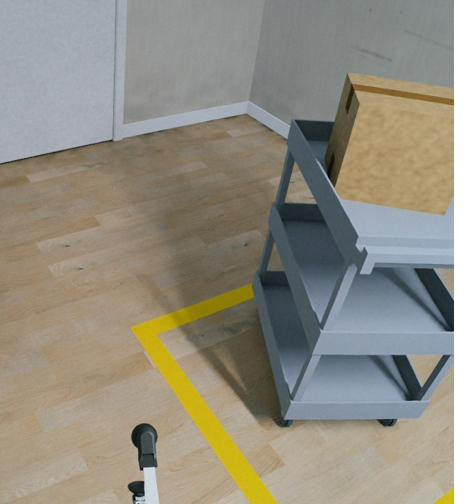

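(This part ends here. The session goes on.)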